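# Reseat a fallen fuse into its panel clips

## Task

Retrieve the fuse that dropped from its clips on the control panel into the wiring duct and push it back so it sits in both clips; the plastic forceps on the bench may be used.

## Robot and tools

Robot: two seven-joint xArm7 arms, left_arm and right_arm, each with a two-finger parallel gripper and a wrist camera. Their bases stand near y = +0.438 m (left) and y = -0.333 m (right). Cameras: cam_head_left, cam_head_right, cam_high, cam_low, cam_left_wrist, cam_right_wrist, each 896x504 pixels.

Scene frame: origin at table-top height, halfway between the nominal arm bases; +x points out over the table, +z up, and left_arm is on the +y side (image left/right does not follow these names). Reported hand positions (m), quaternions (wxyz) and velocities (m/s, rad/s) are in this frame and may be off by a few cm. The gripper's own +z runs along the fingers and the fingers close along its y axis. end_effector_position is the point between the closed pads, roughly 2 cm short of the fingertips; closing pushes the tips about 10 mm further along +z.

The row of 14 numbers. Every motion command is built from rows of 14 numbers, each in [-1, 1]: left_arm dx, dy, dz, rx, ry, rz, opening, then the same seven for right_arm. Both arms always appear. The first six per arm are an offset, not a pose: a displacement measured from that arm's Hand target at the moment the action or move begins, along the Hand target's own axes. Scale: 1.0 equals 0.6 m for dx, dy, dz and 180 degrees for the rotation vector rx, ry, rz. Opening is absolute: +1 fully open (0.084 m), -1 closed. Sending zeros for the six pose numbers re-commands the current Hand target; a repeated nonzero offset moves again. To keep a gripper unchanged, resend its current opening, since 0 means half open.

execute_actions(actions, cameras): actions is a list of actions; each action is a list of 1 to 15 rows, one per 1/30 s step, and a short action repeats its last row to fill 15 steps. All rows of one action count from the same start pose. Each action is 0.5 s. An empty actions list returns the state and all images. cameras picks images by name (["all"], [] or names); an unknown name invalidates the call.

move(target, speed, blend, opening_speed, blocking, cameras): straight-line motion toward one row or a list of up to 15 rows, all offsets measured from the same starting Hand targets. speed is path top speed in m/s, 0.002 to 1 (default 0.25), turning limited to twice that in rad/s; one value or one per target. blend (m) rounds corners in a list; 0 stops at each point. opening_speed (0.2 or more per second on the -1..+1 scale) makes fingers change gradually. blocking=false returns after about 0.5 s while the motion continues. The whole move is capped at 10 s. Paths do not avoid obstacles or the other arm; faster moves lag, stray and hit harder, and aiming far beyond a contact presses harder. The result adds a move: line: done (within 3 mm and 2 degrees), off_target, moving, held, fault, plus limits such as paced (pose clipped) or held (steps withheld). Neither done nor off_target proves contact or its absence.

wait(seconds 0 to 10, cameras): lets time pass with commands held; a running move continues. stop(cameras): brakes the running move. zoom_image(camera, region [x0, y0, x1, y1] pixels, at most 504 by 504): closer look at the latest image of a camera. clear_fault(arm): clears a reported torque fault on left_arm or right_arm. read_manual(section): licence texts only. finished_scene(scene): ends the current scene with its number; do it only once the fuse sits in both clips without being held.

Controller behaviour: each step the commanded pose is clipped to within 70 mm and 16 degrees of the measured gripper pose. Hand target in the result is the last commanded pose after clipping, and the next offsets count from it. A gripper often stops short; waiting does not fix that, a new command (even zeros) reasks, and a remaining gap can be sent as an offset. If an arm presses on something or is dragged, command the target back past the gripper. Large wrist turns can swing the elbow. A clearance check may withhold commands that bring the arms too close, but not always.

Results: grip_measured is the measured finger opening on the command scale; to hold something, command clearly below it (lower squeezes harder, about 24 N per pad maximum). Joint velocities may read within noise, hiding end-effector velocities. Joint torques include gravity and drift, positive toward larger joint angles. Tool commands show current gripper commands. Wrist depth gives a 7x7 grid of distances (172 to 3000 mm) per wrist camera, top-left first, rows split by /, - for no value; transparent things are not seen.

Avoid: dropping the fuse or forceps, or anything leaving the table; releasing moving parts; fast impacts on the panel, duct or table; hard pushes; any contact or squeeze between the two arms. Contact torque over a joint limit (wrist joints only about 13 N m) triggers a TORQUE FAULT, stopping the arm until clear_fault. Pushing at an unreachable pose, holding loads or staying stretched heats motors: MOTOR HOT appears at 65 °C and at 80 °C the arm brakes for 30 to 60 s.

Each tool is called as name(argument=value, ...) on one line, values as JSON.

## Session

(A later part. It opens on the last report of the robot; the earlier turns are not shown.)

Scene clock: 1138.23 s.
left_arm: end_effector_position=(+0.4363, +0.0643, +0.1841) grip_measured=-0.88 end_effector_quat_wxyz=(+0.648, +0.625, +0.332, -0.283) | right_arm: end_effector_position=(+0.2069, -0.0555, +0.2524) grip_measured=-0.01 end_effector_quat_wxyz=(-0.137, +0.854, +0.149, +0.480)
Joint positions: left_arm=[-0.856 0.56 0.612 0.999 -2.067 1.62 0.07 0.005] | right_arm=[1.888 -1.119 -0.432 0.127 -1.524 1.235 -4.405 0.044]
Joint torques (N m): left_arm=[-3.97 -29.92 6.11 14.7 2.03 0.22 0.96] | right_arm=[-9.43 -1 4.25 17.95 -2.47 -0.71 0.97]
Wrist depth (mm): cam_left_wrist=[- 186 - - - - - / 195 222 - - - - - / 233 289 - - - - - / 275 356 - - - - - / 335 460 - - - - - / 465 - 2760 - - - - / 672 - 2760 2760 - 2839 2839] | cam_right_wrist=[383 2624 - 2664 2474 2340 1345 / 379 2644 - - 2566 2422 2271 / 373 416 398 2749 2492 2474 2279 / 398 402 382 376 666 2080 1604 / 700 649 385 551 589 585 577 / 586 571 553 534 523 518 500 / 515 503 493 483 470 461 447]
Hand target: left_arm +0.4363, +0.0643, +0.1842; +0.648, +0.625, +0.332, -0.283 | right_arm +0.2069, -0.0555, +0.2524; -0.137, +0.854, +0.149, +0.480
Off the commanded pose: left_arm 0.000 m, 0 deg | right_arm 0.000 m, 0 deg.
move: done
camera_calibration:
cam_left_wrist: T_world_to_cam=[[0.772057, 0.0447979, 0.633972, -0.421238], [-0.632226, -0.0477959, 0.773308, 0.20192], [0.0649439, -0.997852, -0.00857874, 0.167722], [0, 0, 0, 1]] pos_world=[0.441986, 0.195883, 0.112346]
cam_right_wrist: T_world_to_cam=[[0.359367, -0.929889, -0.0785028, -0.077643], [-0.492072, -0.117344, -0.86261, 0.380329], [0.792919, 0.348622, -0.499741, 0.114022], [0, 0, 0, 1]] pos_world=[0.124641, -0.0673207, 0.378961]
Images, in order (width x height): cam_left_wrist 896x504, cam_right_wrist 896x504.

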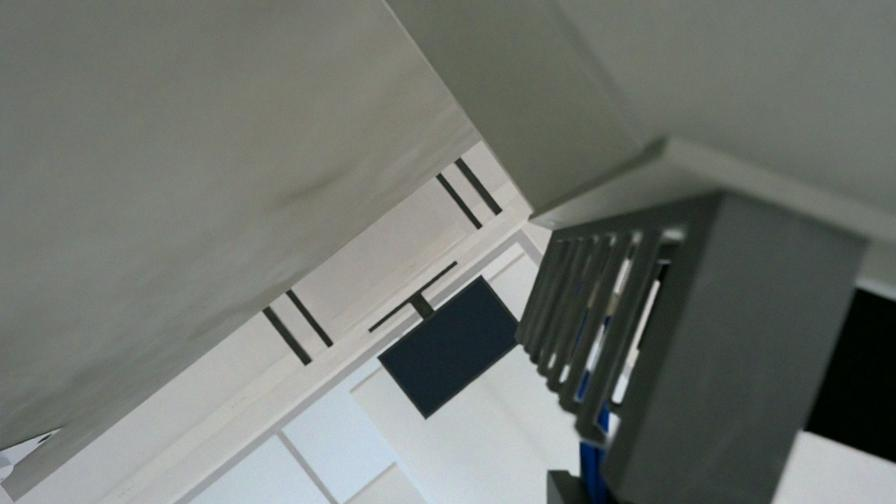

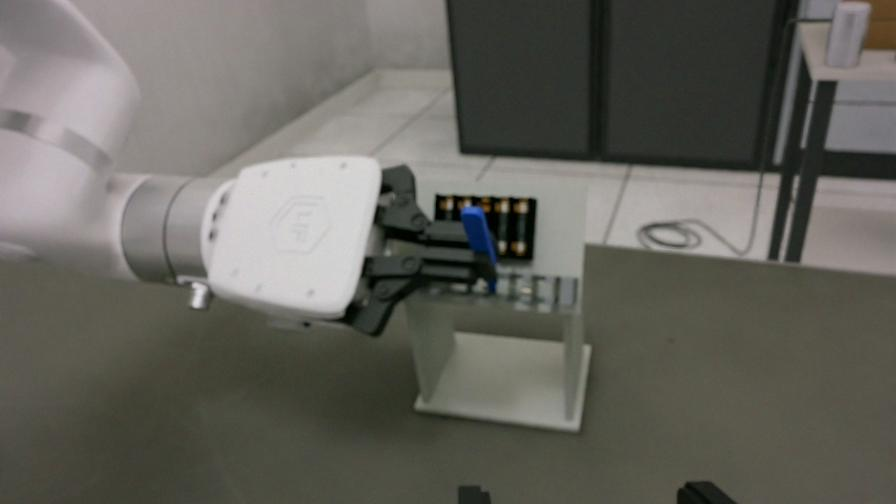

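move(target=[-0.04,-0.013,0,0,0,0,-0.98,0,0,0,0,0,0,0], speed=0.02, cameras=["cam_left_wrist","cam_right_wrist"])

zoom_image(camera="cam_right_wrist", region=[440, 240, 560, 324])

zoom_image(camera="cam_left_wrist", region=[520, 190, 700, 340])

Scene clock: 1149.20 s.
left_arm: end_effector_position=(+0.4153, +0.0627, +0.1981) grip_measured=-0.88 end_effector_quat_wxyz=(+0.648, +0.625, +0.332, -0.283) | right_arm: end_effector_position=(+0.2069, -0.0555, +0.2524) grip_measured=-0.01 end_effector_quat_wxyz=(-0.137, +0.854, +0.149, +0.480)
Joint positions: left_arm=[-0.897 0.471 0.623 0.922 -2.052 1.581 0.083 0.005] | right_arm=[1.888 -1.119 -0.432 0.127 -1.524 1.235 -4.405 0.044]
Joint torques (N m): left_arm=[-4.84 -27.96 5.82 14.94 2.18 0.13 0.61] | right_arm=[-9.23 -0.96 4.38 17.98 -2.52 -0.65 0.94]
Wrist depth (mm): cam_left_wrist=[187 217 259 - - - - / 218 260 - - - - - / 250 324 - - - - - / 308 398 - - - - - / 374 638 2749 2389 - 2886 2874 / 523 2738 2749 2738 2839 2851 2886 / 2644 2654 2771 2738 2793 2863 2851] | cam_right_wrist=[370 2614 - 2654 2431 2279 1343 / 370 2585 - - 2566 2465 2264 / 379 385 370 2738 2519 2483 2271 / 383 372 357 353 669 2044 1589 / 701 629 363 552 588 587 577 / 587 571 555 537 522 517 500 / 517 504 493 482 470 461 446]
Hand target: left_arm +0.4153, +0.0627, +0.1981; +0.648, +0.625, +0.332, -0.283 | right_arm +0.2069, -0.0555, +0.2524; -0.137, +0.854, +0.149, +0.480
Off the commanded pose: left_arm 0.000 m, 0 deg | right_arm 0.000 m, 0 deg.
move: done
camera_calibration:
cam_left_wrist: T_world_to_cam=[[0.772057, 0.0447979, 0.633972, -0.413824], [-0.632226, -0.0477959, 0.773308, 0.177735], [0.0649439, -0.997852, -0.00857874, 0.167509], [0, 0, 0, 1]] pos_world=[0.420986, 0.194183, 0.126346]
cam_right_wrist: T_world_to_cam=[[0.359367, -0.929889, -0.0785028, -0.077643], [-0.492072, -0.117344, -0.86261, 0.380329], [0.792919, 0.348622, -0.499741, 0.114022], [0, 0, 0, 1]] pos_world=[0.124641, -0.0673207, 0.378961]
Images, in order (width x height): cam_left_wrist 896x504, cam_right_wrist 896x504.

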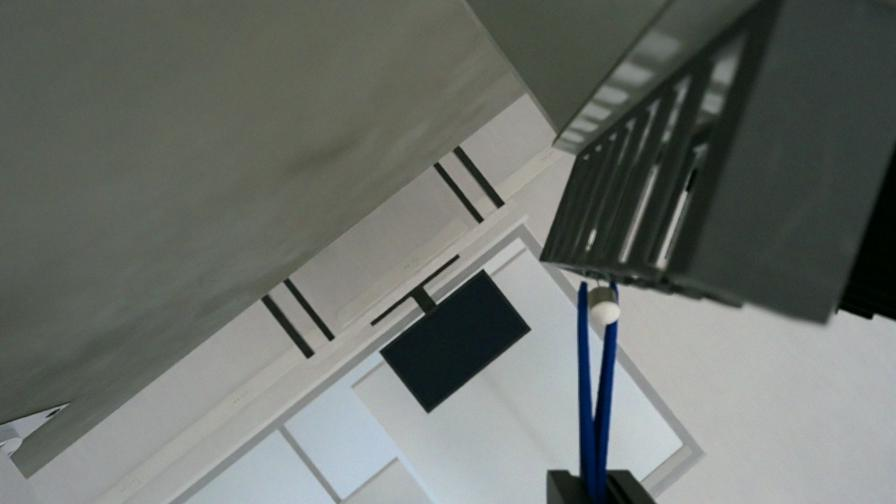

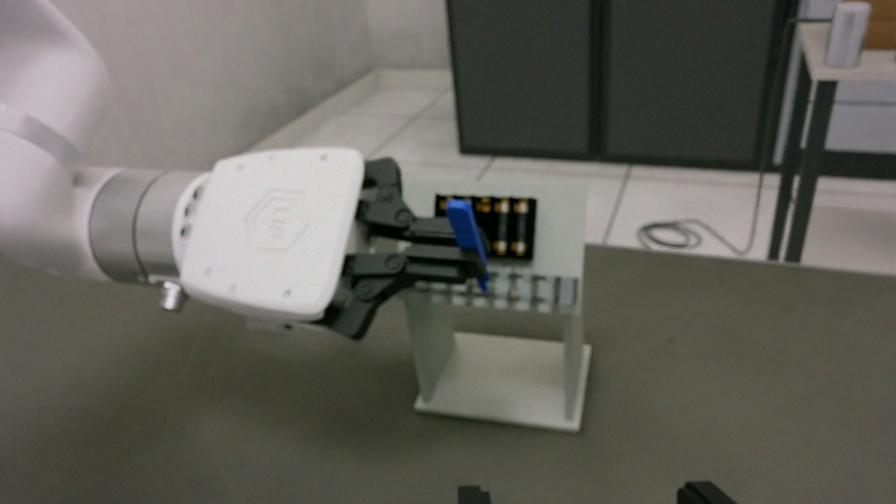

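Scaled by 4.200 from the camera's 896x504 image, which has a finer 1280x720 frame.

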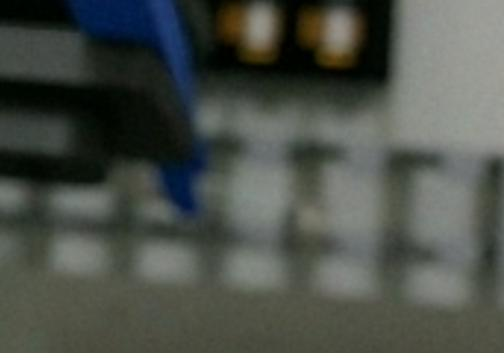

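Scaled by 2.800 from the camera's 896x504 image, which has a finer 1280x720 frame.

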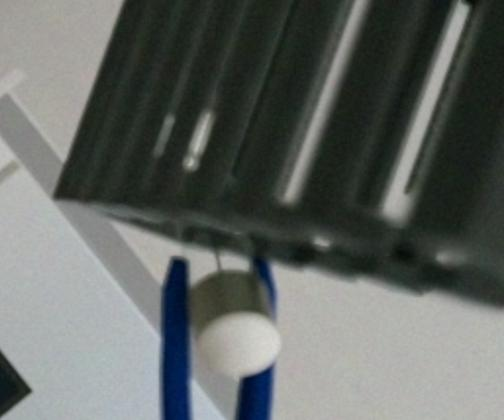

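move(target=[-0.06,-0.015,0,0,0,0,-0.98,0,0,0,0,0,0,0], speed=0.02, cameras=["cam_left_wrist","cam_right_wrist"])

zoom_image(camera="cam_right_wrist", region=[440, 240, 560, 324])

zoom_image(camera="cam_left_wrist", region=[520, 190, 700, 340])

Scene clock: 1160.73 s.
left_arm: end_effector_position=(+0.3860, +0.0604, +0.2207) grip_measured=-0.88 end_effector_quat_wxyz=(+0.648, +0.625, +0.332, -0.283) | right_arm: end_effector_position=(+0.2069, -0.0555, +0.2524) grip_measured=-0.01 end_effector_quat_wxyz=(-0.137, +0.854, +0.149, +0.480)
Joint positions: left_arm=[-0.955 0.329 0.636 0.821 -2.028 1.504 0.092 0.005] | right_arm=[1.888 -1.119 -0.432 0.127 -1.524 1.235 -4.405 0.044]
Joint torques (N m): left_arm=[-4.83 -25.48 4.55 15.59 2.29 0.3 0.95] | right_arm=[-9.44 -0.84 4.2 18.22 -2.47 -0.82 0.87]
Wrist depth (mm): cam_left_wrist=[220 255 319 - - - - / 247 305 428 2099 - - - / 294 404 649 2851 2839 2948 2923 / 360 545 2782 2828 2851 2863 2935 / 438 750 2771 2405 2839 2923 2874 / 673 2717 2749 2816 2828 2816 2874 / 2624 2696 2738 2738 2816 2851 2851] | cam_right_wrist=[2020 2575 - 2685 2457 2317 1353 / 2080 2654 - - 2595 2422 2242 / 351 343 334 2749 2510 2483 2271 / 352 327 321 327 670 2032 1600 / 679 624 606 554 588 586 576 / 589 571 554 533 521 516 499 / 517 503 493 483 469 461 447]
Hand target: left_arm +0.3860, +0.0604, +0.2207; +0.648, +0.625, +0.332, -0.283 | right_arm +0.2069, -0.0555, +0.2524; -0.137, +0.854, +0.149, +0.480
Off the commanded pose: left_arm 0.000 m, 0 deg | right_arm 0.000 m, 0 deg.
move: done
camera_calibration:
cam_left_wrist: T_world_to_cam=[[0.772057, 0.0447979, 0.633972, -0.405432], [-0.632226, -0.0477959, 0.773308, 0.141629], [0.0649439, -0.997852, -0.00857874, 0.167411], [0, 0, 0, 1]] pos_world=[0.391686, 0.191983, 0.148946]
cam_right_wrist: T_world_to_cam=[[0.359367, -0.929889, -0.0785028, -0.077643], [-0.492072, -0.117344, -0.86261, 0.380329], [0.792919, 0.348622, -0.499741, 0.114022], [0, 0, 0, 1]] pos_world=[0.124641, -0.0673207, 0.378961]
Images, in order (width x height): cam_left_wrist 896x504, cam_right_wrist 896x504.

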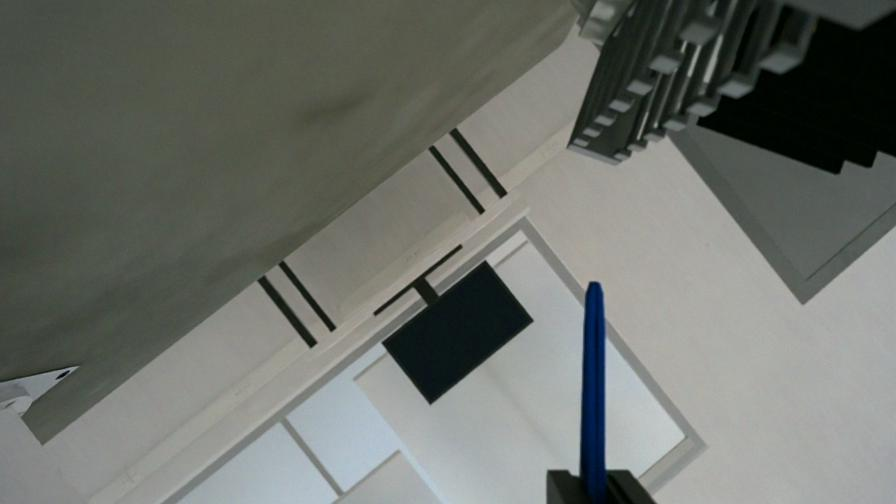

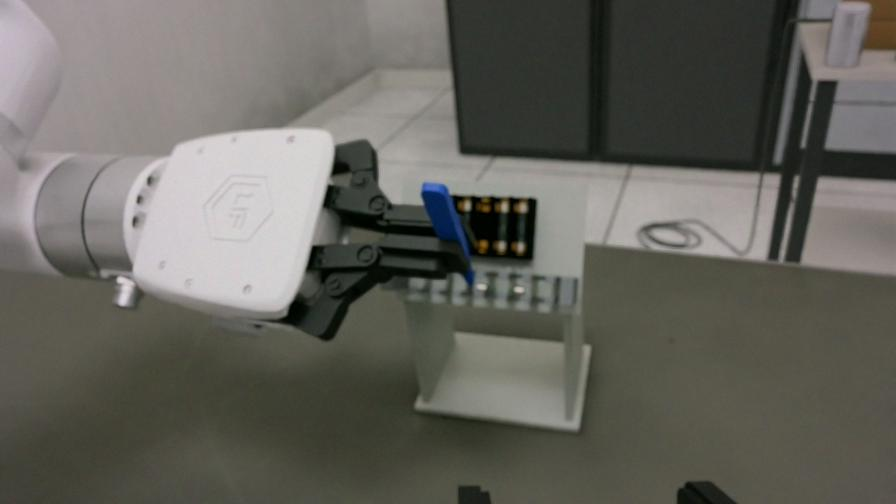

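Scaled by 4.200 from the camera's 896x504 image, which has a finer 1280x720 frame.

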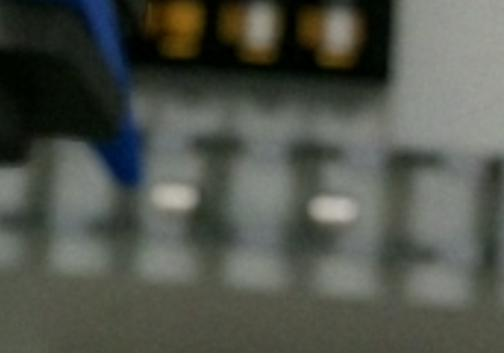

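Scaled by 2.800 from the camera's 896x504 image, which has a finer 1280x720 frame.

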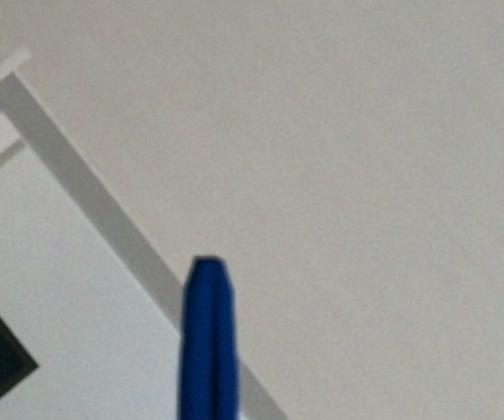

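move(target=[[0.03,0.033,0.002,0,0,0,-0.755,0,0,0,0,0,0,0],[0.1188,0.033,0.002,0,0,0,-0.755,0,0,0,0,0,0,0]], speed=[0.1,0.05], cameras=["cam_right_wrist","cam_left_wrist"])

zoom_image(camera="cam_right_wrist", region=[460, 260, 560, 324])

zoom_image(camera="cam_left_wrist", region=[520, 190, 700, 340])

Scene clock: 1177.13 s.
left_arm: end_effector_position=(+0.4457, +0.0638, +0.1772) grip_measured=-0.78 end_effector_quat_wxyz=(+0.648, +0.625, +0.332, -0.283) | right_arm: end_effector_position=(+0.2069, -0.0555, +0.2524) grip_measured=-0.01 end_effector_quat_wxyz=(-0.137, +0.854, +0.149, +0.480)
Joint positions: left_arm=[-0.841 0.602 0.607 1.037 -2.078 1.634 0.064 0.01] | right_arm=[1.888 -1.119 -0.432 0.127 -1.524 1.235 -4.405 0.044]
Joint torques (N m): left_arm=[4.85 -21.77 3.23 22.89 -5.3 3.61 0.67] | right_arm=[-9.68 -0.74 4.25 18.22 -2.38 -0.71 0.96]
Wrist depth (mm): cam_left_wrist=[- - - - - - - / 181 197 - - - - - / 217 254 - - - - - / 255 307 - - - - - / 312 427 - - - - - / 433 - - - - - - / 616 - 2749 - - - -] | cam_right_wrist=[390 2575 - 2675 2465 2286 1350 / 385 2624 - - 2595 2439 2257 / 376 433 413 2760 2519 2422 2257 / 392 413 391 388 670 2038 1582 / 698 651 407 552 589 584 576 / 587 571 556 535 523 517 500 / 516 504 494 482 468 460 447]
Hand target: left_arm +0.4457, +0.0638, +0.1772; +0.648, +0.625, +0.332, -0.283 | right_arm +0.2069, -0.0555, +0.2524; -0.137, +0.854, +0.149, +0.480
Off the commanded pose: left_arm 0.000 m, 0 deg | right_arm 0.000 m, 0 deg.
move: done
camera_calibration:
cam_left_wrist: T_world_to_cam=[[0.772061, 0.0447845, 0.633969, -0.424097], [-0.632232, -0.0476555, 0.773312, 0.213149], [0.0648445, -0.997859, -0.00847874, 0.166589], [0, 0, 0, 1]] pos_world=[0.451386, 0.195383, 0.105446]
cam_right_wrist: T_world_to_cam=[[0.359367, -0.929889, -0.0785028, -0.077643], [-0.492072, -0.117344, -0.86261, 0.380329], [0.792919, 0.348622, -0.499741, 0.114022], [0, 0, 0, 1]] pos_world=[0.124641, -0.0673207, 0.378961]
Images, in order (width x height): cam_left_wrist 896x504, cam_right_wrist 896x504.

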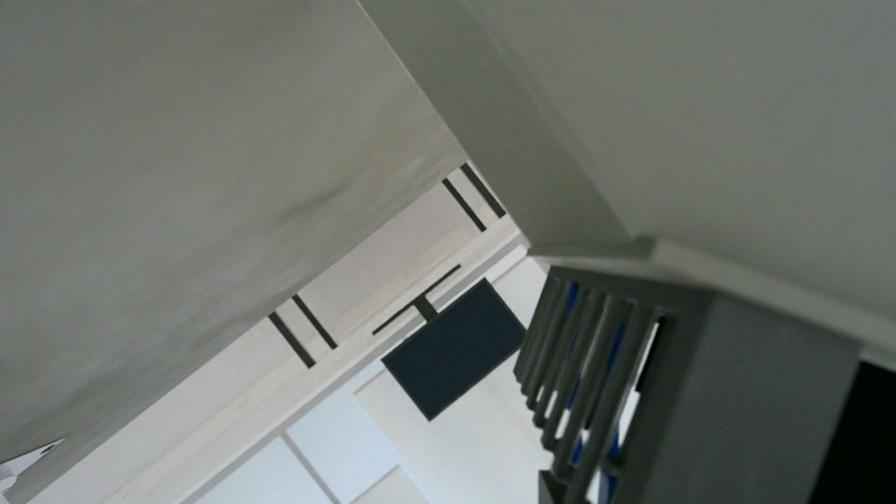

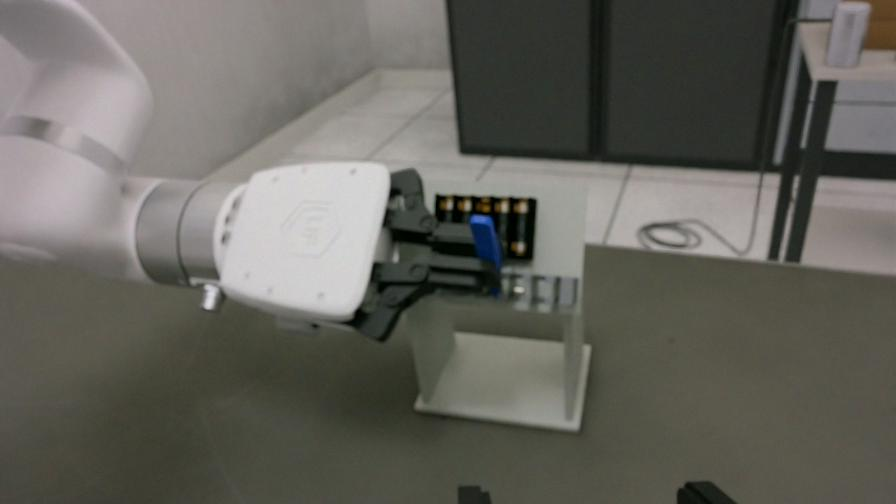

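Scaled by 5.040 from the camera's 896x504 image, which has a finer 1280x720 frame.

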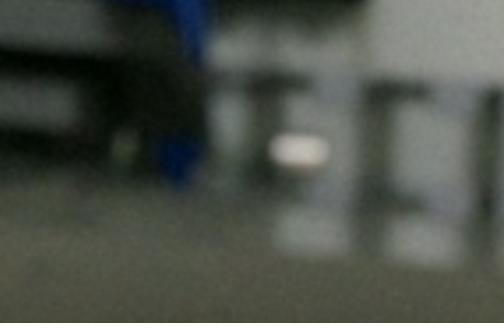

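Scaled by 2.800 from the camera's 896x504 image, which has a finer 1280x720 frame.

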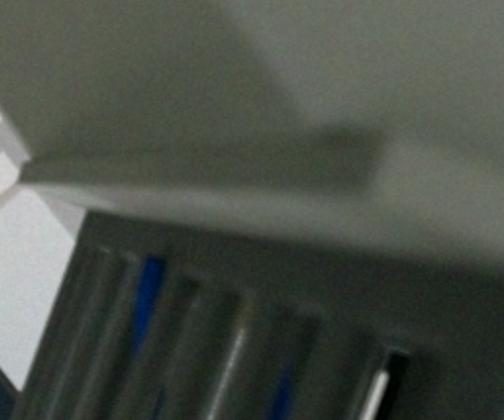

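move(target=[0,0,0,0,0,0,-0.98,0,0,0,0,0,0,0], speed=0.03, opening_speed=0.4)

move(target=[-0.0576,-0.019,0,0,0,0,-0.98,0,0,0,0,0,0,0], speed=0.02, cameras=["cam_left_wrist","cam_right_wrist"])

zoom_image(camera="cam_right_wrist", region=[440, 240, 560, 324])

zoom_image(camera="cam_left_wrist", region=[520, 190, 700, 340])

Scene clock: 1186.63 s.
left_arm: end_effector_position=(+0.4458, +0.0639, +0.1772) grip_measured=-0.88 end_effector_quat_wxyz=(+0.648, +0.625, +0.332, -0.283) | right_arm: end_effector_position=(+0.2069, -0.0555, +0.2524) grip_measured=-0.01 end_effector_quat_wxyz=(-0.137, +0.854, +0.149, +0.480)
Joint positions: left_arm=[-0.841 0.602 0.607 1.037 -2.078 1.634 0.064 0.005] | right_arm=[1.888 -1.119 -0.432 0.127 -1.524 1.235 -4.405 0.044]
Joint torques (N m): left_arm=[-6.76 -26.77 1.12 22.53 -3.25 0.52 0.78] | right_arm=[-9.58 -0.84 4.06 18.22 -2.35 -0.71 0.89]
Wrist depth (mm): cam_left_wrist=[- - - - - - - / 181 197 - - - - - / 217 253 - - - - - / 255 306 - - - - - / 311 425 - - - - - / 432 - - - - - - / 615 - - - - - -] | cam_right_wrist=[388 2585 - 2675 2483 2333 1332 / 386 2614 - - 2595 2448 2249 / 376 432 414 2706 2492 2457 2294 / 392 413 392 390 667 2056 1596 / 701 651 407 551 587 587 578 / 586 572 557 537 522 515 499 / 519 504 495 482 470 460 446]
Hand target: left_arm +0.4457, +0.0638, +0.1772; +0.648, +0.625, +0.332, -0.283 | right_arm +0.2069, -0.0555, +0.2524; -0.137, +0.854, +0.149, +0.480
Off the commanded pose: left_arm 0.000 m, 0 deg | right_arm 0.000 m, 0 deg.
move: done

Scene clock: 1188.77 s.
left_arm: end_effector_position=(+0.4154, +0.0615, +0.1972) grip_measured=-0.88 end_effector_quat_wxyz=(+0.648, +0.625, +0.332, -0.283) | right_arm: end_effector_position=(+0.2069, -0.0555, +0.2524) grip_measured=-0.01 end_effector_quat_wxyz=(-0.137, +0.854, +0.149, +0.480)
Joint positions: left_arm=[-0.899 0.475 0.623 0.924 -2.056 1.581 0.083 0.005] | right_arm=[1.888 -1.119 -0.432 0.127 -1.524 1.235 -4.405 0.044]
Joint torques (N m): left_arm=[-4.73 -27.92 5.61 15.15 2.17 0.23 0.9] | right_arm=[-9.88 -0.37 4.3 18.34 -2.64 -0.7 0.91]
Wrist depth (mm): cam_left_wrist=[186 215 256 - - - - / 216 258 - - - - - / 260 322 - - - - - / 306 395 - - - - - / 372 631 2749 2422 2793 2874 2886 / 520 2727 2760 2760 2828 2863 2874 / 2664 2696 2717 2738 2782 2816 2874] | cam_right_wrist=[368 2604 - 2706 2431 2279 1343 / 369 2664 - - 2585 2405 2249 / 375 386 374 2793 2547 2474 2317 / 382 372 355 353 670 2032 1589 / 695 625 361 553 586 585 576 / 589 571 555 535 522 515 499 / 516 505 494 482 471 460 446]
Hand target: left_arm +0.4154, +0.0615, +0.1972; +0.648, +0.625, +0.332, -0.283 | right_arm +0.2069, -0.0555, +0.2524; -0.137, +0.854, +0.149, +0.480
Off the commanded pose: left_arm 0.000 m, 0 deg | right_arm 0.000 m, 0 deg.
move: done
camera_calibration:
cam_left_wrist: T_world_to_cam=[[0.772057, 0.0447979, 0.633972, -0.413218], [-0.632226, -0.0477959, 0.773308, 0.178519], [0.0649439, -0.997852, -0.00857874, 0.166396], [0, 0, 0, 1]] pos_world=[0.421086, 0.193083, 0.125346]
cam_right_wrist: T_world_to_cam=[[0.359367, -0.929889, -0.0785028, -0.077643], [-0.492072, -0.117344, -0.86261, 0.380329], [0.792919, 0.348622, -0.499741, 0.114022], [0, 0, 0, 1]] pos_world=[0.124641, -0.0673207, 0.378961]
Images, in order (width x height): cam_left_wrist 896x504, cam_right_wrist 896x504.

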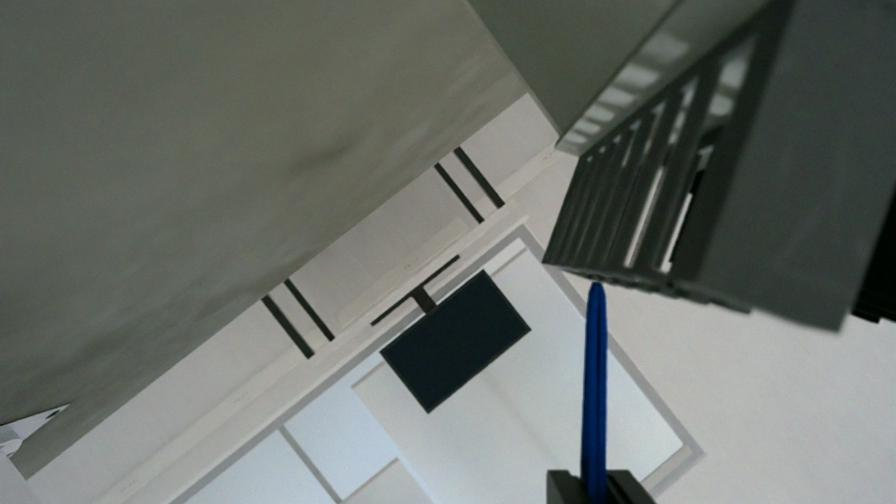

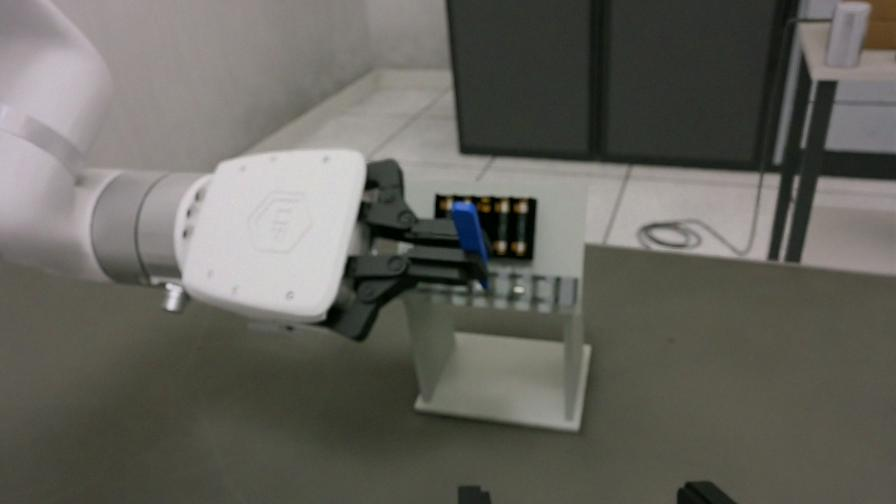

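Scaled by 4.200 from the camera's 896x504 image, which has a finer 1280x720 frame.

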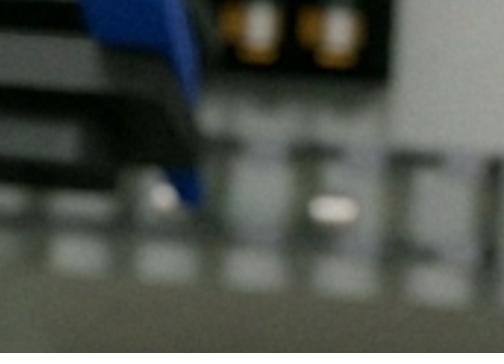

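Scaled by 2.800 from the camera's 896x504 image, which has a finer 1280x720 frame.

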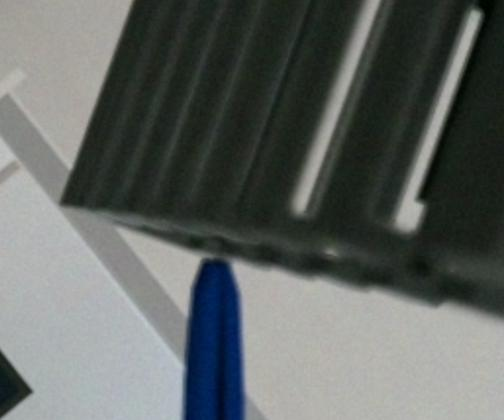

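move(target=[[-0.015,0.019,0,0,0,0,-0.755,0,0,0,0,0,0,0],[0.0576,0.019,0,0,0,0,-0.755,0,0,0,0,0,0,0],[0.0608,0.019,0,0,0,0,-0.755,0,0,0,0,0,0,0]], speed=[0.1,0.05,0.02], blend=[0,0.002,0], cameras=["cam_right_wrist","cam_left_wrist"])

zoom_image(camera="cam_right_wrist", region=[460, 260, 560, 324])

zoom_image(camera="cam_left_wrist", region=[540, 250, 660, 350])

move(target=[0,0,0,0,0,0,-0.98,0,0,0,0,0,0,0], speed=0.03, opening_speed=0.4, cameras=["cam_left_wrist"])

zoom_image(camera="cam_left_wrist", region=[540, 250, 660, 350])

move(target=[-0.0188,-0.006,0,0,0,0,-0.98,0,0,0,0,0,0,0], speed=0.02, cameras=["cam_left_wrist","cam_right_wrist"])

zoom_image(camera="cam_right_wrist", region=[460, 260, 560, 324])

zoom_image(camera="cam_left_wrist", region=[520, 190, 700, 340])

Scene clock: 1211.90 s.
left_arm: end_effector_position=(+0.4469, +0.0639, +0.1757) grip_measured=-0.78 end_effector_quat_wxyz=(+0.648, +0.625, +0.332, -0.283) | right_arm: end_effector_position=(+0.2069, -0.0555, +0.2524) grip_measured=-0.01 end_effector_quat_wxyz=(-0.137, +0.854, +0.149, +0.480)
Joint positions: left_arm=[-0.839 0.609 0.606 1.042 -2.08 1.637 0.064 0.01] | right_arm=[1.888 -1.119 -0.432 0.127 -1.524 1.235 -4.405 0.044]
Joint torques (N m): left_arm=[5.16 -22.79 3.27 23.2 -5.19 3.56 0.28] | right_arm=[-9.36 -0.83 4.14 18.2 -2.44 -0.7 0.96]
Wrist depth (mm): cam_left_wrist=[- - - - - - - / 186 203 - - - - - / 214 237 - - - - - / 252 302 - - - - - / 306 461 - - - - - / 424 - - - - - - / 603 - 2738 - - - -] | cam_right_wrist=[391 2634 - 2624 2465 2279 1348 / 387 2604 - - 2604 2431 2220 / 377 439 416 2717 2510 2474 2279 / 392 415 394 392 667 2044 1589 / 698 652 407 547 590 586 576 / 589 572 554 534 521 516 500 / 516 503 493 483 469 459 447]
Hand target: left_arm +0.4469, +0.0639, +0.1757; +0.648, +0.625, +0.332, -0.283 | right_arm +0.2069, -0.0555, +0.2524; -0.137, +0.854, +0.149, +0.480
Off the commanded pose: left_arm 0.000 m, 0 deg | right_arm 0.000 m, 0 deg.
move: done; blend cut to 0.001 m at target 2
camera_calibration:
cam_left_wrist: T_world_to_cam=[[0.772061, 0.0447982, 0.633968, -0.424079], [-0.632222, -0.0477956, 0.773312, 0.215096], [0.0649439, -0.997852, -0.00857867, 0.166562], [0, 0, 0, 1]] pos_world=[0.452586, 0.195483, 0.103946]
cam_right_wrist: T_world_to_cam=[[0.359367, -0.929889, -0.0785028, -0.077643], [-0.492072, -0.117344, -0.86261, 0.380329], [0.792919, 0.348622, -0.499741, 0.114022], [0, 0, 0, 1]] pos_world=[0.124641, -0.0673207, 0.378961]
Images, in order (width x height): cam_left_wrist 896x504, cam_right_wrist 896x504.

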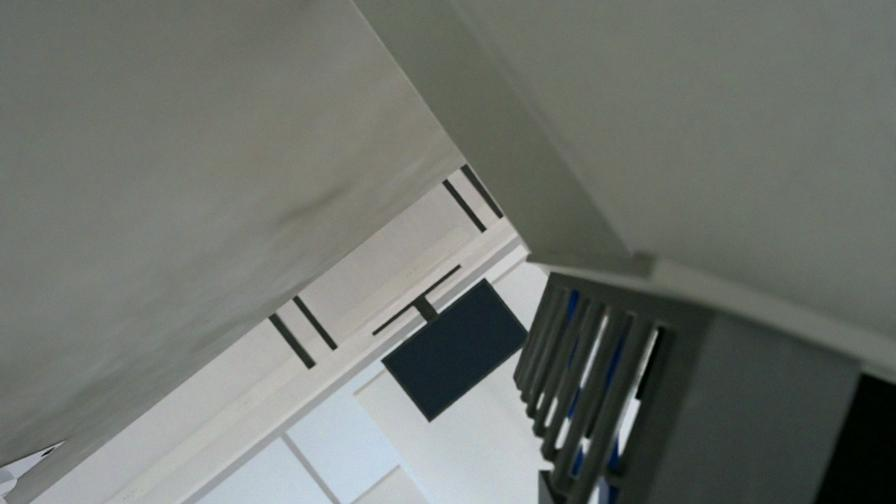

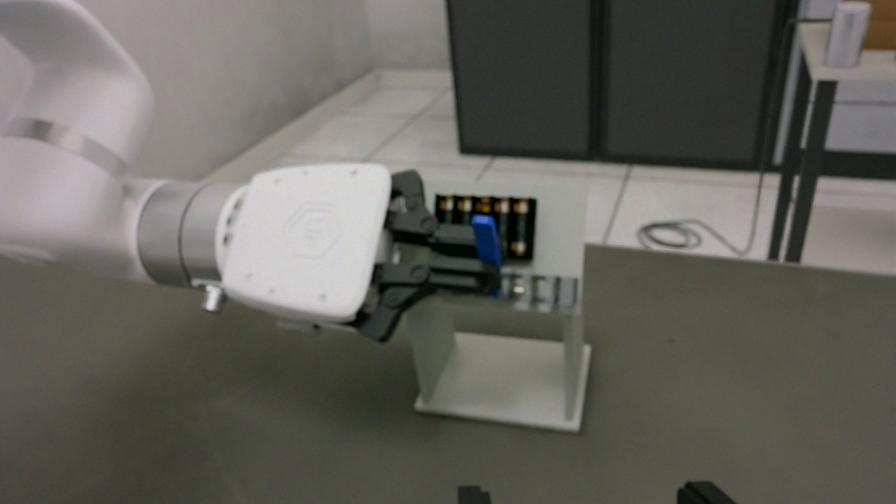

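Scaled by 5.040 from the camera's 896x504 image, which has a finer 1280x720 frame.

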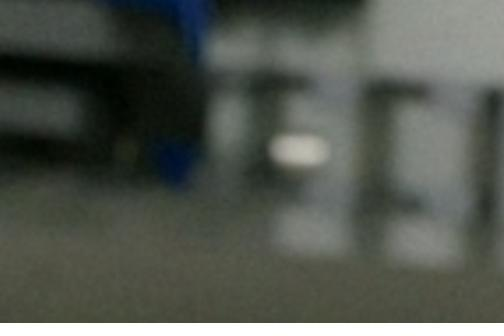

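Scaled by 4.200 from the camera's 896x504 image, which has a finer 1280x720 frame.

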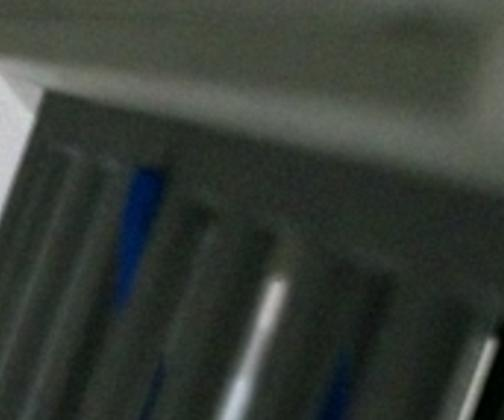

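Scene clock: 1212.67 s.
left_arm: end_effector_position=(+0.4469, +0.0640, +0.1757) grip_measured=-0.88 end_effector_quat_wxyz=(+0.648, +0.625, +0.332, -0.283) | right_arm: end_effector_position=(+0.2069, -0.0555, +0.2524) grip_measured=-0.01 end_effector_quat_wxyz=(-0.137, +0.854, +0.149, +0.480)
Joint positions: left_arm=[-0.839 0.609 0.606 1.042 -2.08 1.637 0.064 0.005] | right_arm=[1.888 -1.119 -0.432 0.127 -1.524 1.235 -4.405 0.044]
Joint torques (N m): left_arm=[-7.6 -24.99 1.29 23.62 -3.98 0.95 0.16] | right_arm=[-9.48 -0.44 4.38 18.15 -2.33 -0.68 0.92]
Wrist depth (mm): cam_left_wrist=[- - - - - - - / - 203 - - - - - / 214 237 - - - - - / 252 302 - - - - - / 306 419 - - - - - / 423 - - - - - - / 601 - - - - - -] | cam_right_wrist=[390 2614 - 2654 2457 2333 1350 / 387 2664 - - 2634 2457 2220 / 377 440 416 2727 2519 2465 2257 / 393 415 393 400 667 2056 1589 / 697 653 405 553 589 586 576 / 589 573 556 537 524 515 499 / 515 501 493 483 470 459 448]
Hand target: left_arm +0.4469, +0.0639, +0.1757; +0.648, +0.625, +0.332, -0.283 | right_arm +0.2069, -0.0555, +0.2524; -0.137, +0.854, +0.149, +0.480
Off the commanded pose: left_arm 0.000 m, 0 deg | right_arm 0.000 m, 0 deg.
move: done
camera_calibration:
cam_left_wrist: T_world_to_cam=[[0.772047, 0.0449381, 0.633974, -0.424106], [-0.632228, -0.0477818, 0.773308, 0.215101], [0.0650434, -0.997846, -0.0084787, 0.166605], [0, 0, 0, 1]] pos_world=[0.452586, 0.195583, 0.103946]
Images, in order (width x height): cam_left_wrist 896x504.

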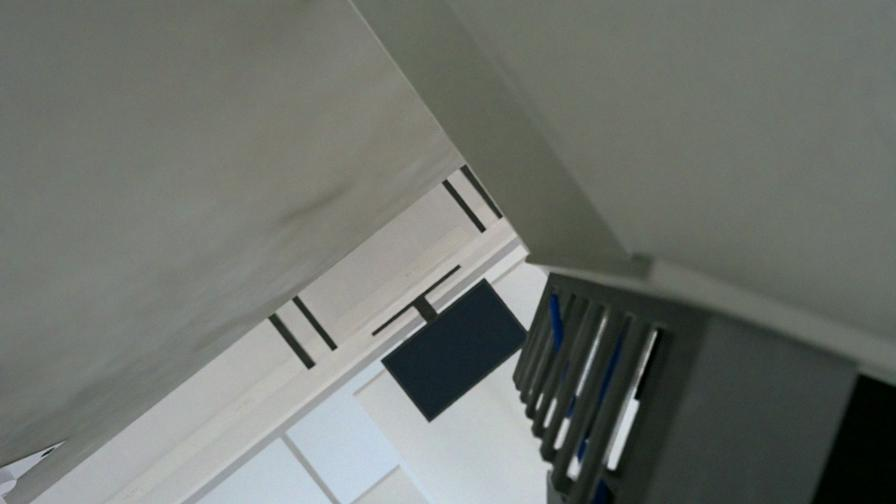

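Scaled by 4.200 from the camera's 896x504 image, which has a finer 1280x720 frame.

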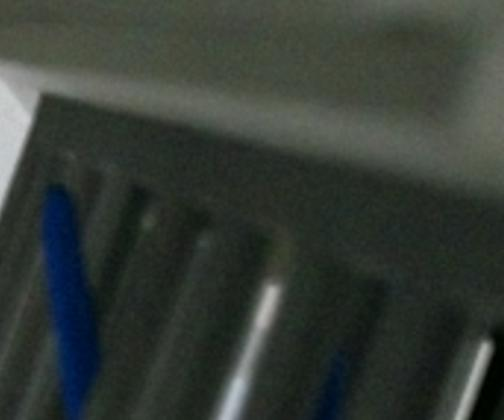

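Scene clock: 1213.57 s.
left_arm: end_effector_position=(+0.4371, +0.0632, +0.1823) grip_measured=-0.88 end_effector_quat_wxyz=(+0.648, +0.625, +0.332, -0.283) | right_arm: end_effector_position=(+0.2069, -0.0555, +0.2524) grip_measured=-0.01 end_effector_quat_wxyz=(-0.137, +0.854, +0.149, +0.480)
Joint positions: left_arm=[-0.858 0.569 0.612 1.004 -2.072 1.622 0.071 0.005] | right_arm=[1.888 -1.119 -0.432 0.127 -1.524 1.235 -4.405 0.044]
Joint torques (N m): left_arm=[-4.47 -30 6.41 14.49 2.28 0.15 0.92] | right_arm=[-9.44 -0.81 4.37 18.56 -2.46 -0.61 0.94]
Wrist depth (mm): cam_left_wrist=[- 184 - - - - - / 192 218 - - - - - / 230 270 - - - - - / 270 351 - - - - - / 330 452 - - - - - / 458 - 2771 - - - - / 660 - 2706 2782 - 2851 2851] | cam_right_wrist=[383 2585 - 2644 2492 2317 1348 / 379 2624 - - 2634 2381 2271 / 374 419 401 2749 2501 2474 2235 / 394 404 383 379 673 2044 1585 / 698 645 386 551 587 585 577 / 589 570 556 535 521 517 499 / 517 505 495 482 469 460 445]
Hand target: left_arm +0.4371, +0.0632, +0.1823; +0.648, +0.625, +0.332, -0.283 | right_arm +0.2069, -0.0555, +0.2524; -0.137, +0.854, +0.149, +0.480
Off the commanded pose: left_arm 0.000 m, 0 deg | right_arm 0.000 m, 0 deg.
move: done
camera_calibration:
cam_left_wrist: T_world_to_cam=[[0.772057, 0.0447979, 0.633972, -0.420597], [-0.632226, -0.0477959, 0.773308, 0.203838], [0.0649439, -0.997852, -0.00857874, 0.166456], [0, 0, 0, 1]] pos_world=[0.442786, 0.194683, 0.110446]
cam_right_wrist: T_world_to_cam=[[0.359367, -0.929889, -0.0785028, -0.077643], [-0.492072, -0.117344, -0.86261, 0.380329], [0.792919, 0.348622, -0.499741, 0.114022], [0, 0, 0, 1]] pos_world=[0.124641, -0.0673207, 0.378961]
Images, in order (width x height): cam_left_wrist 896x504, cam_right_wrist 896x504.

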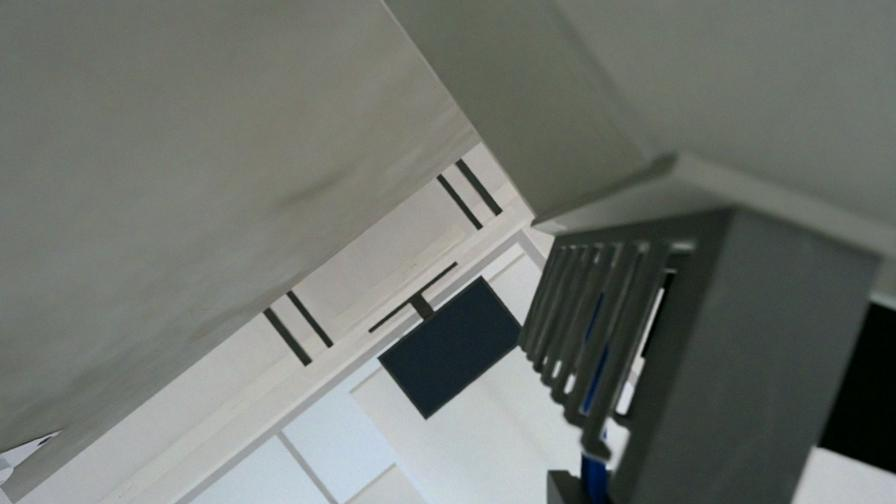

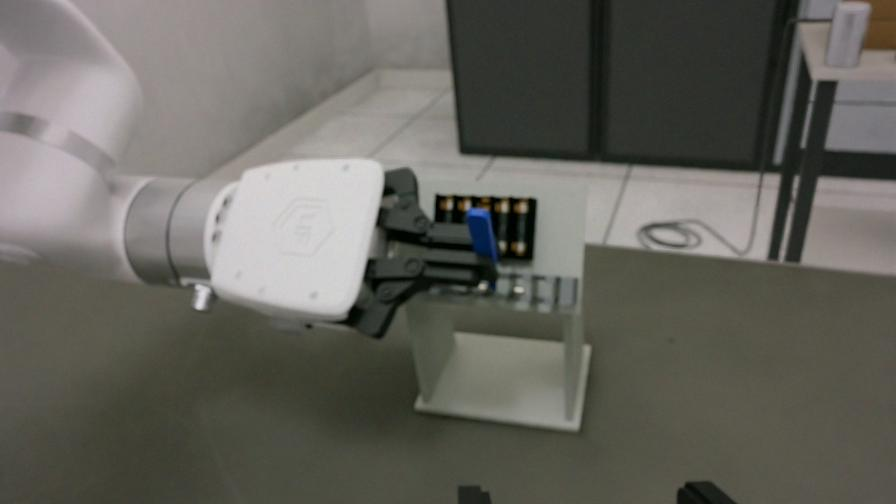

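Scaled by 5.040 from the camera's 896x504 image, which has a finer 1280x720 frame.

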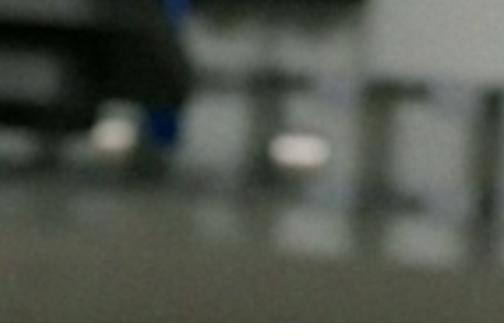

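Scaled by 2.800 from the camera's 896x504 image, which has a finer 1280x720 frame.

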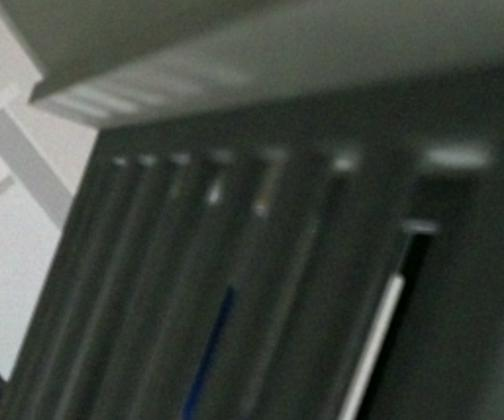

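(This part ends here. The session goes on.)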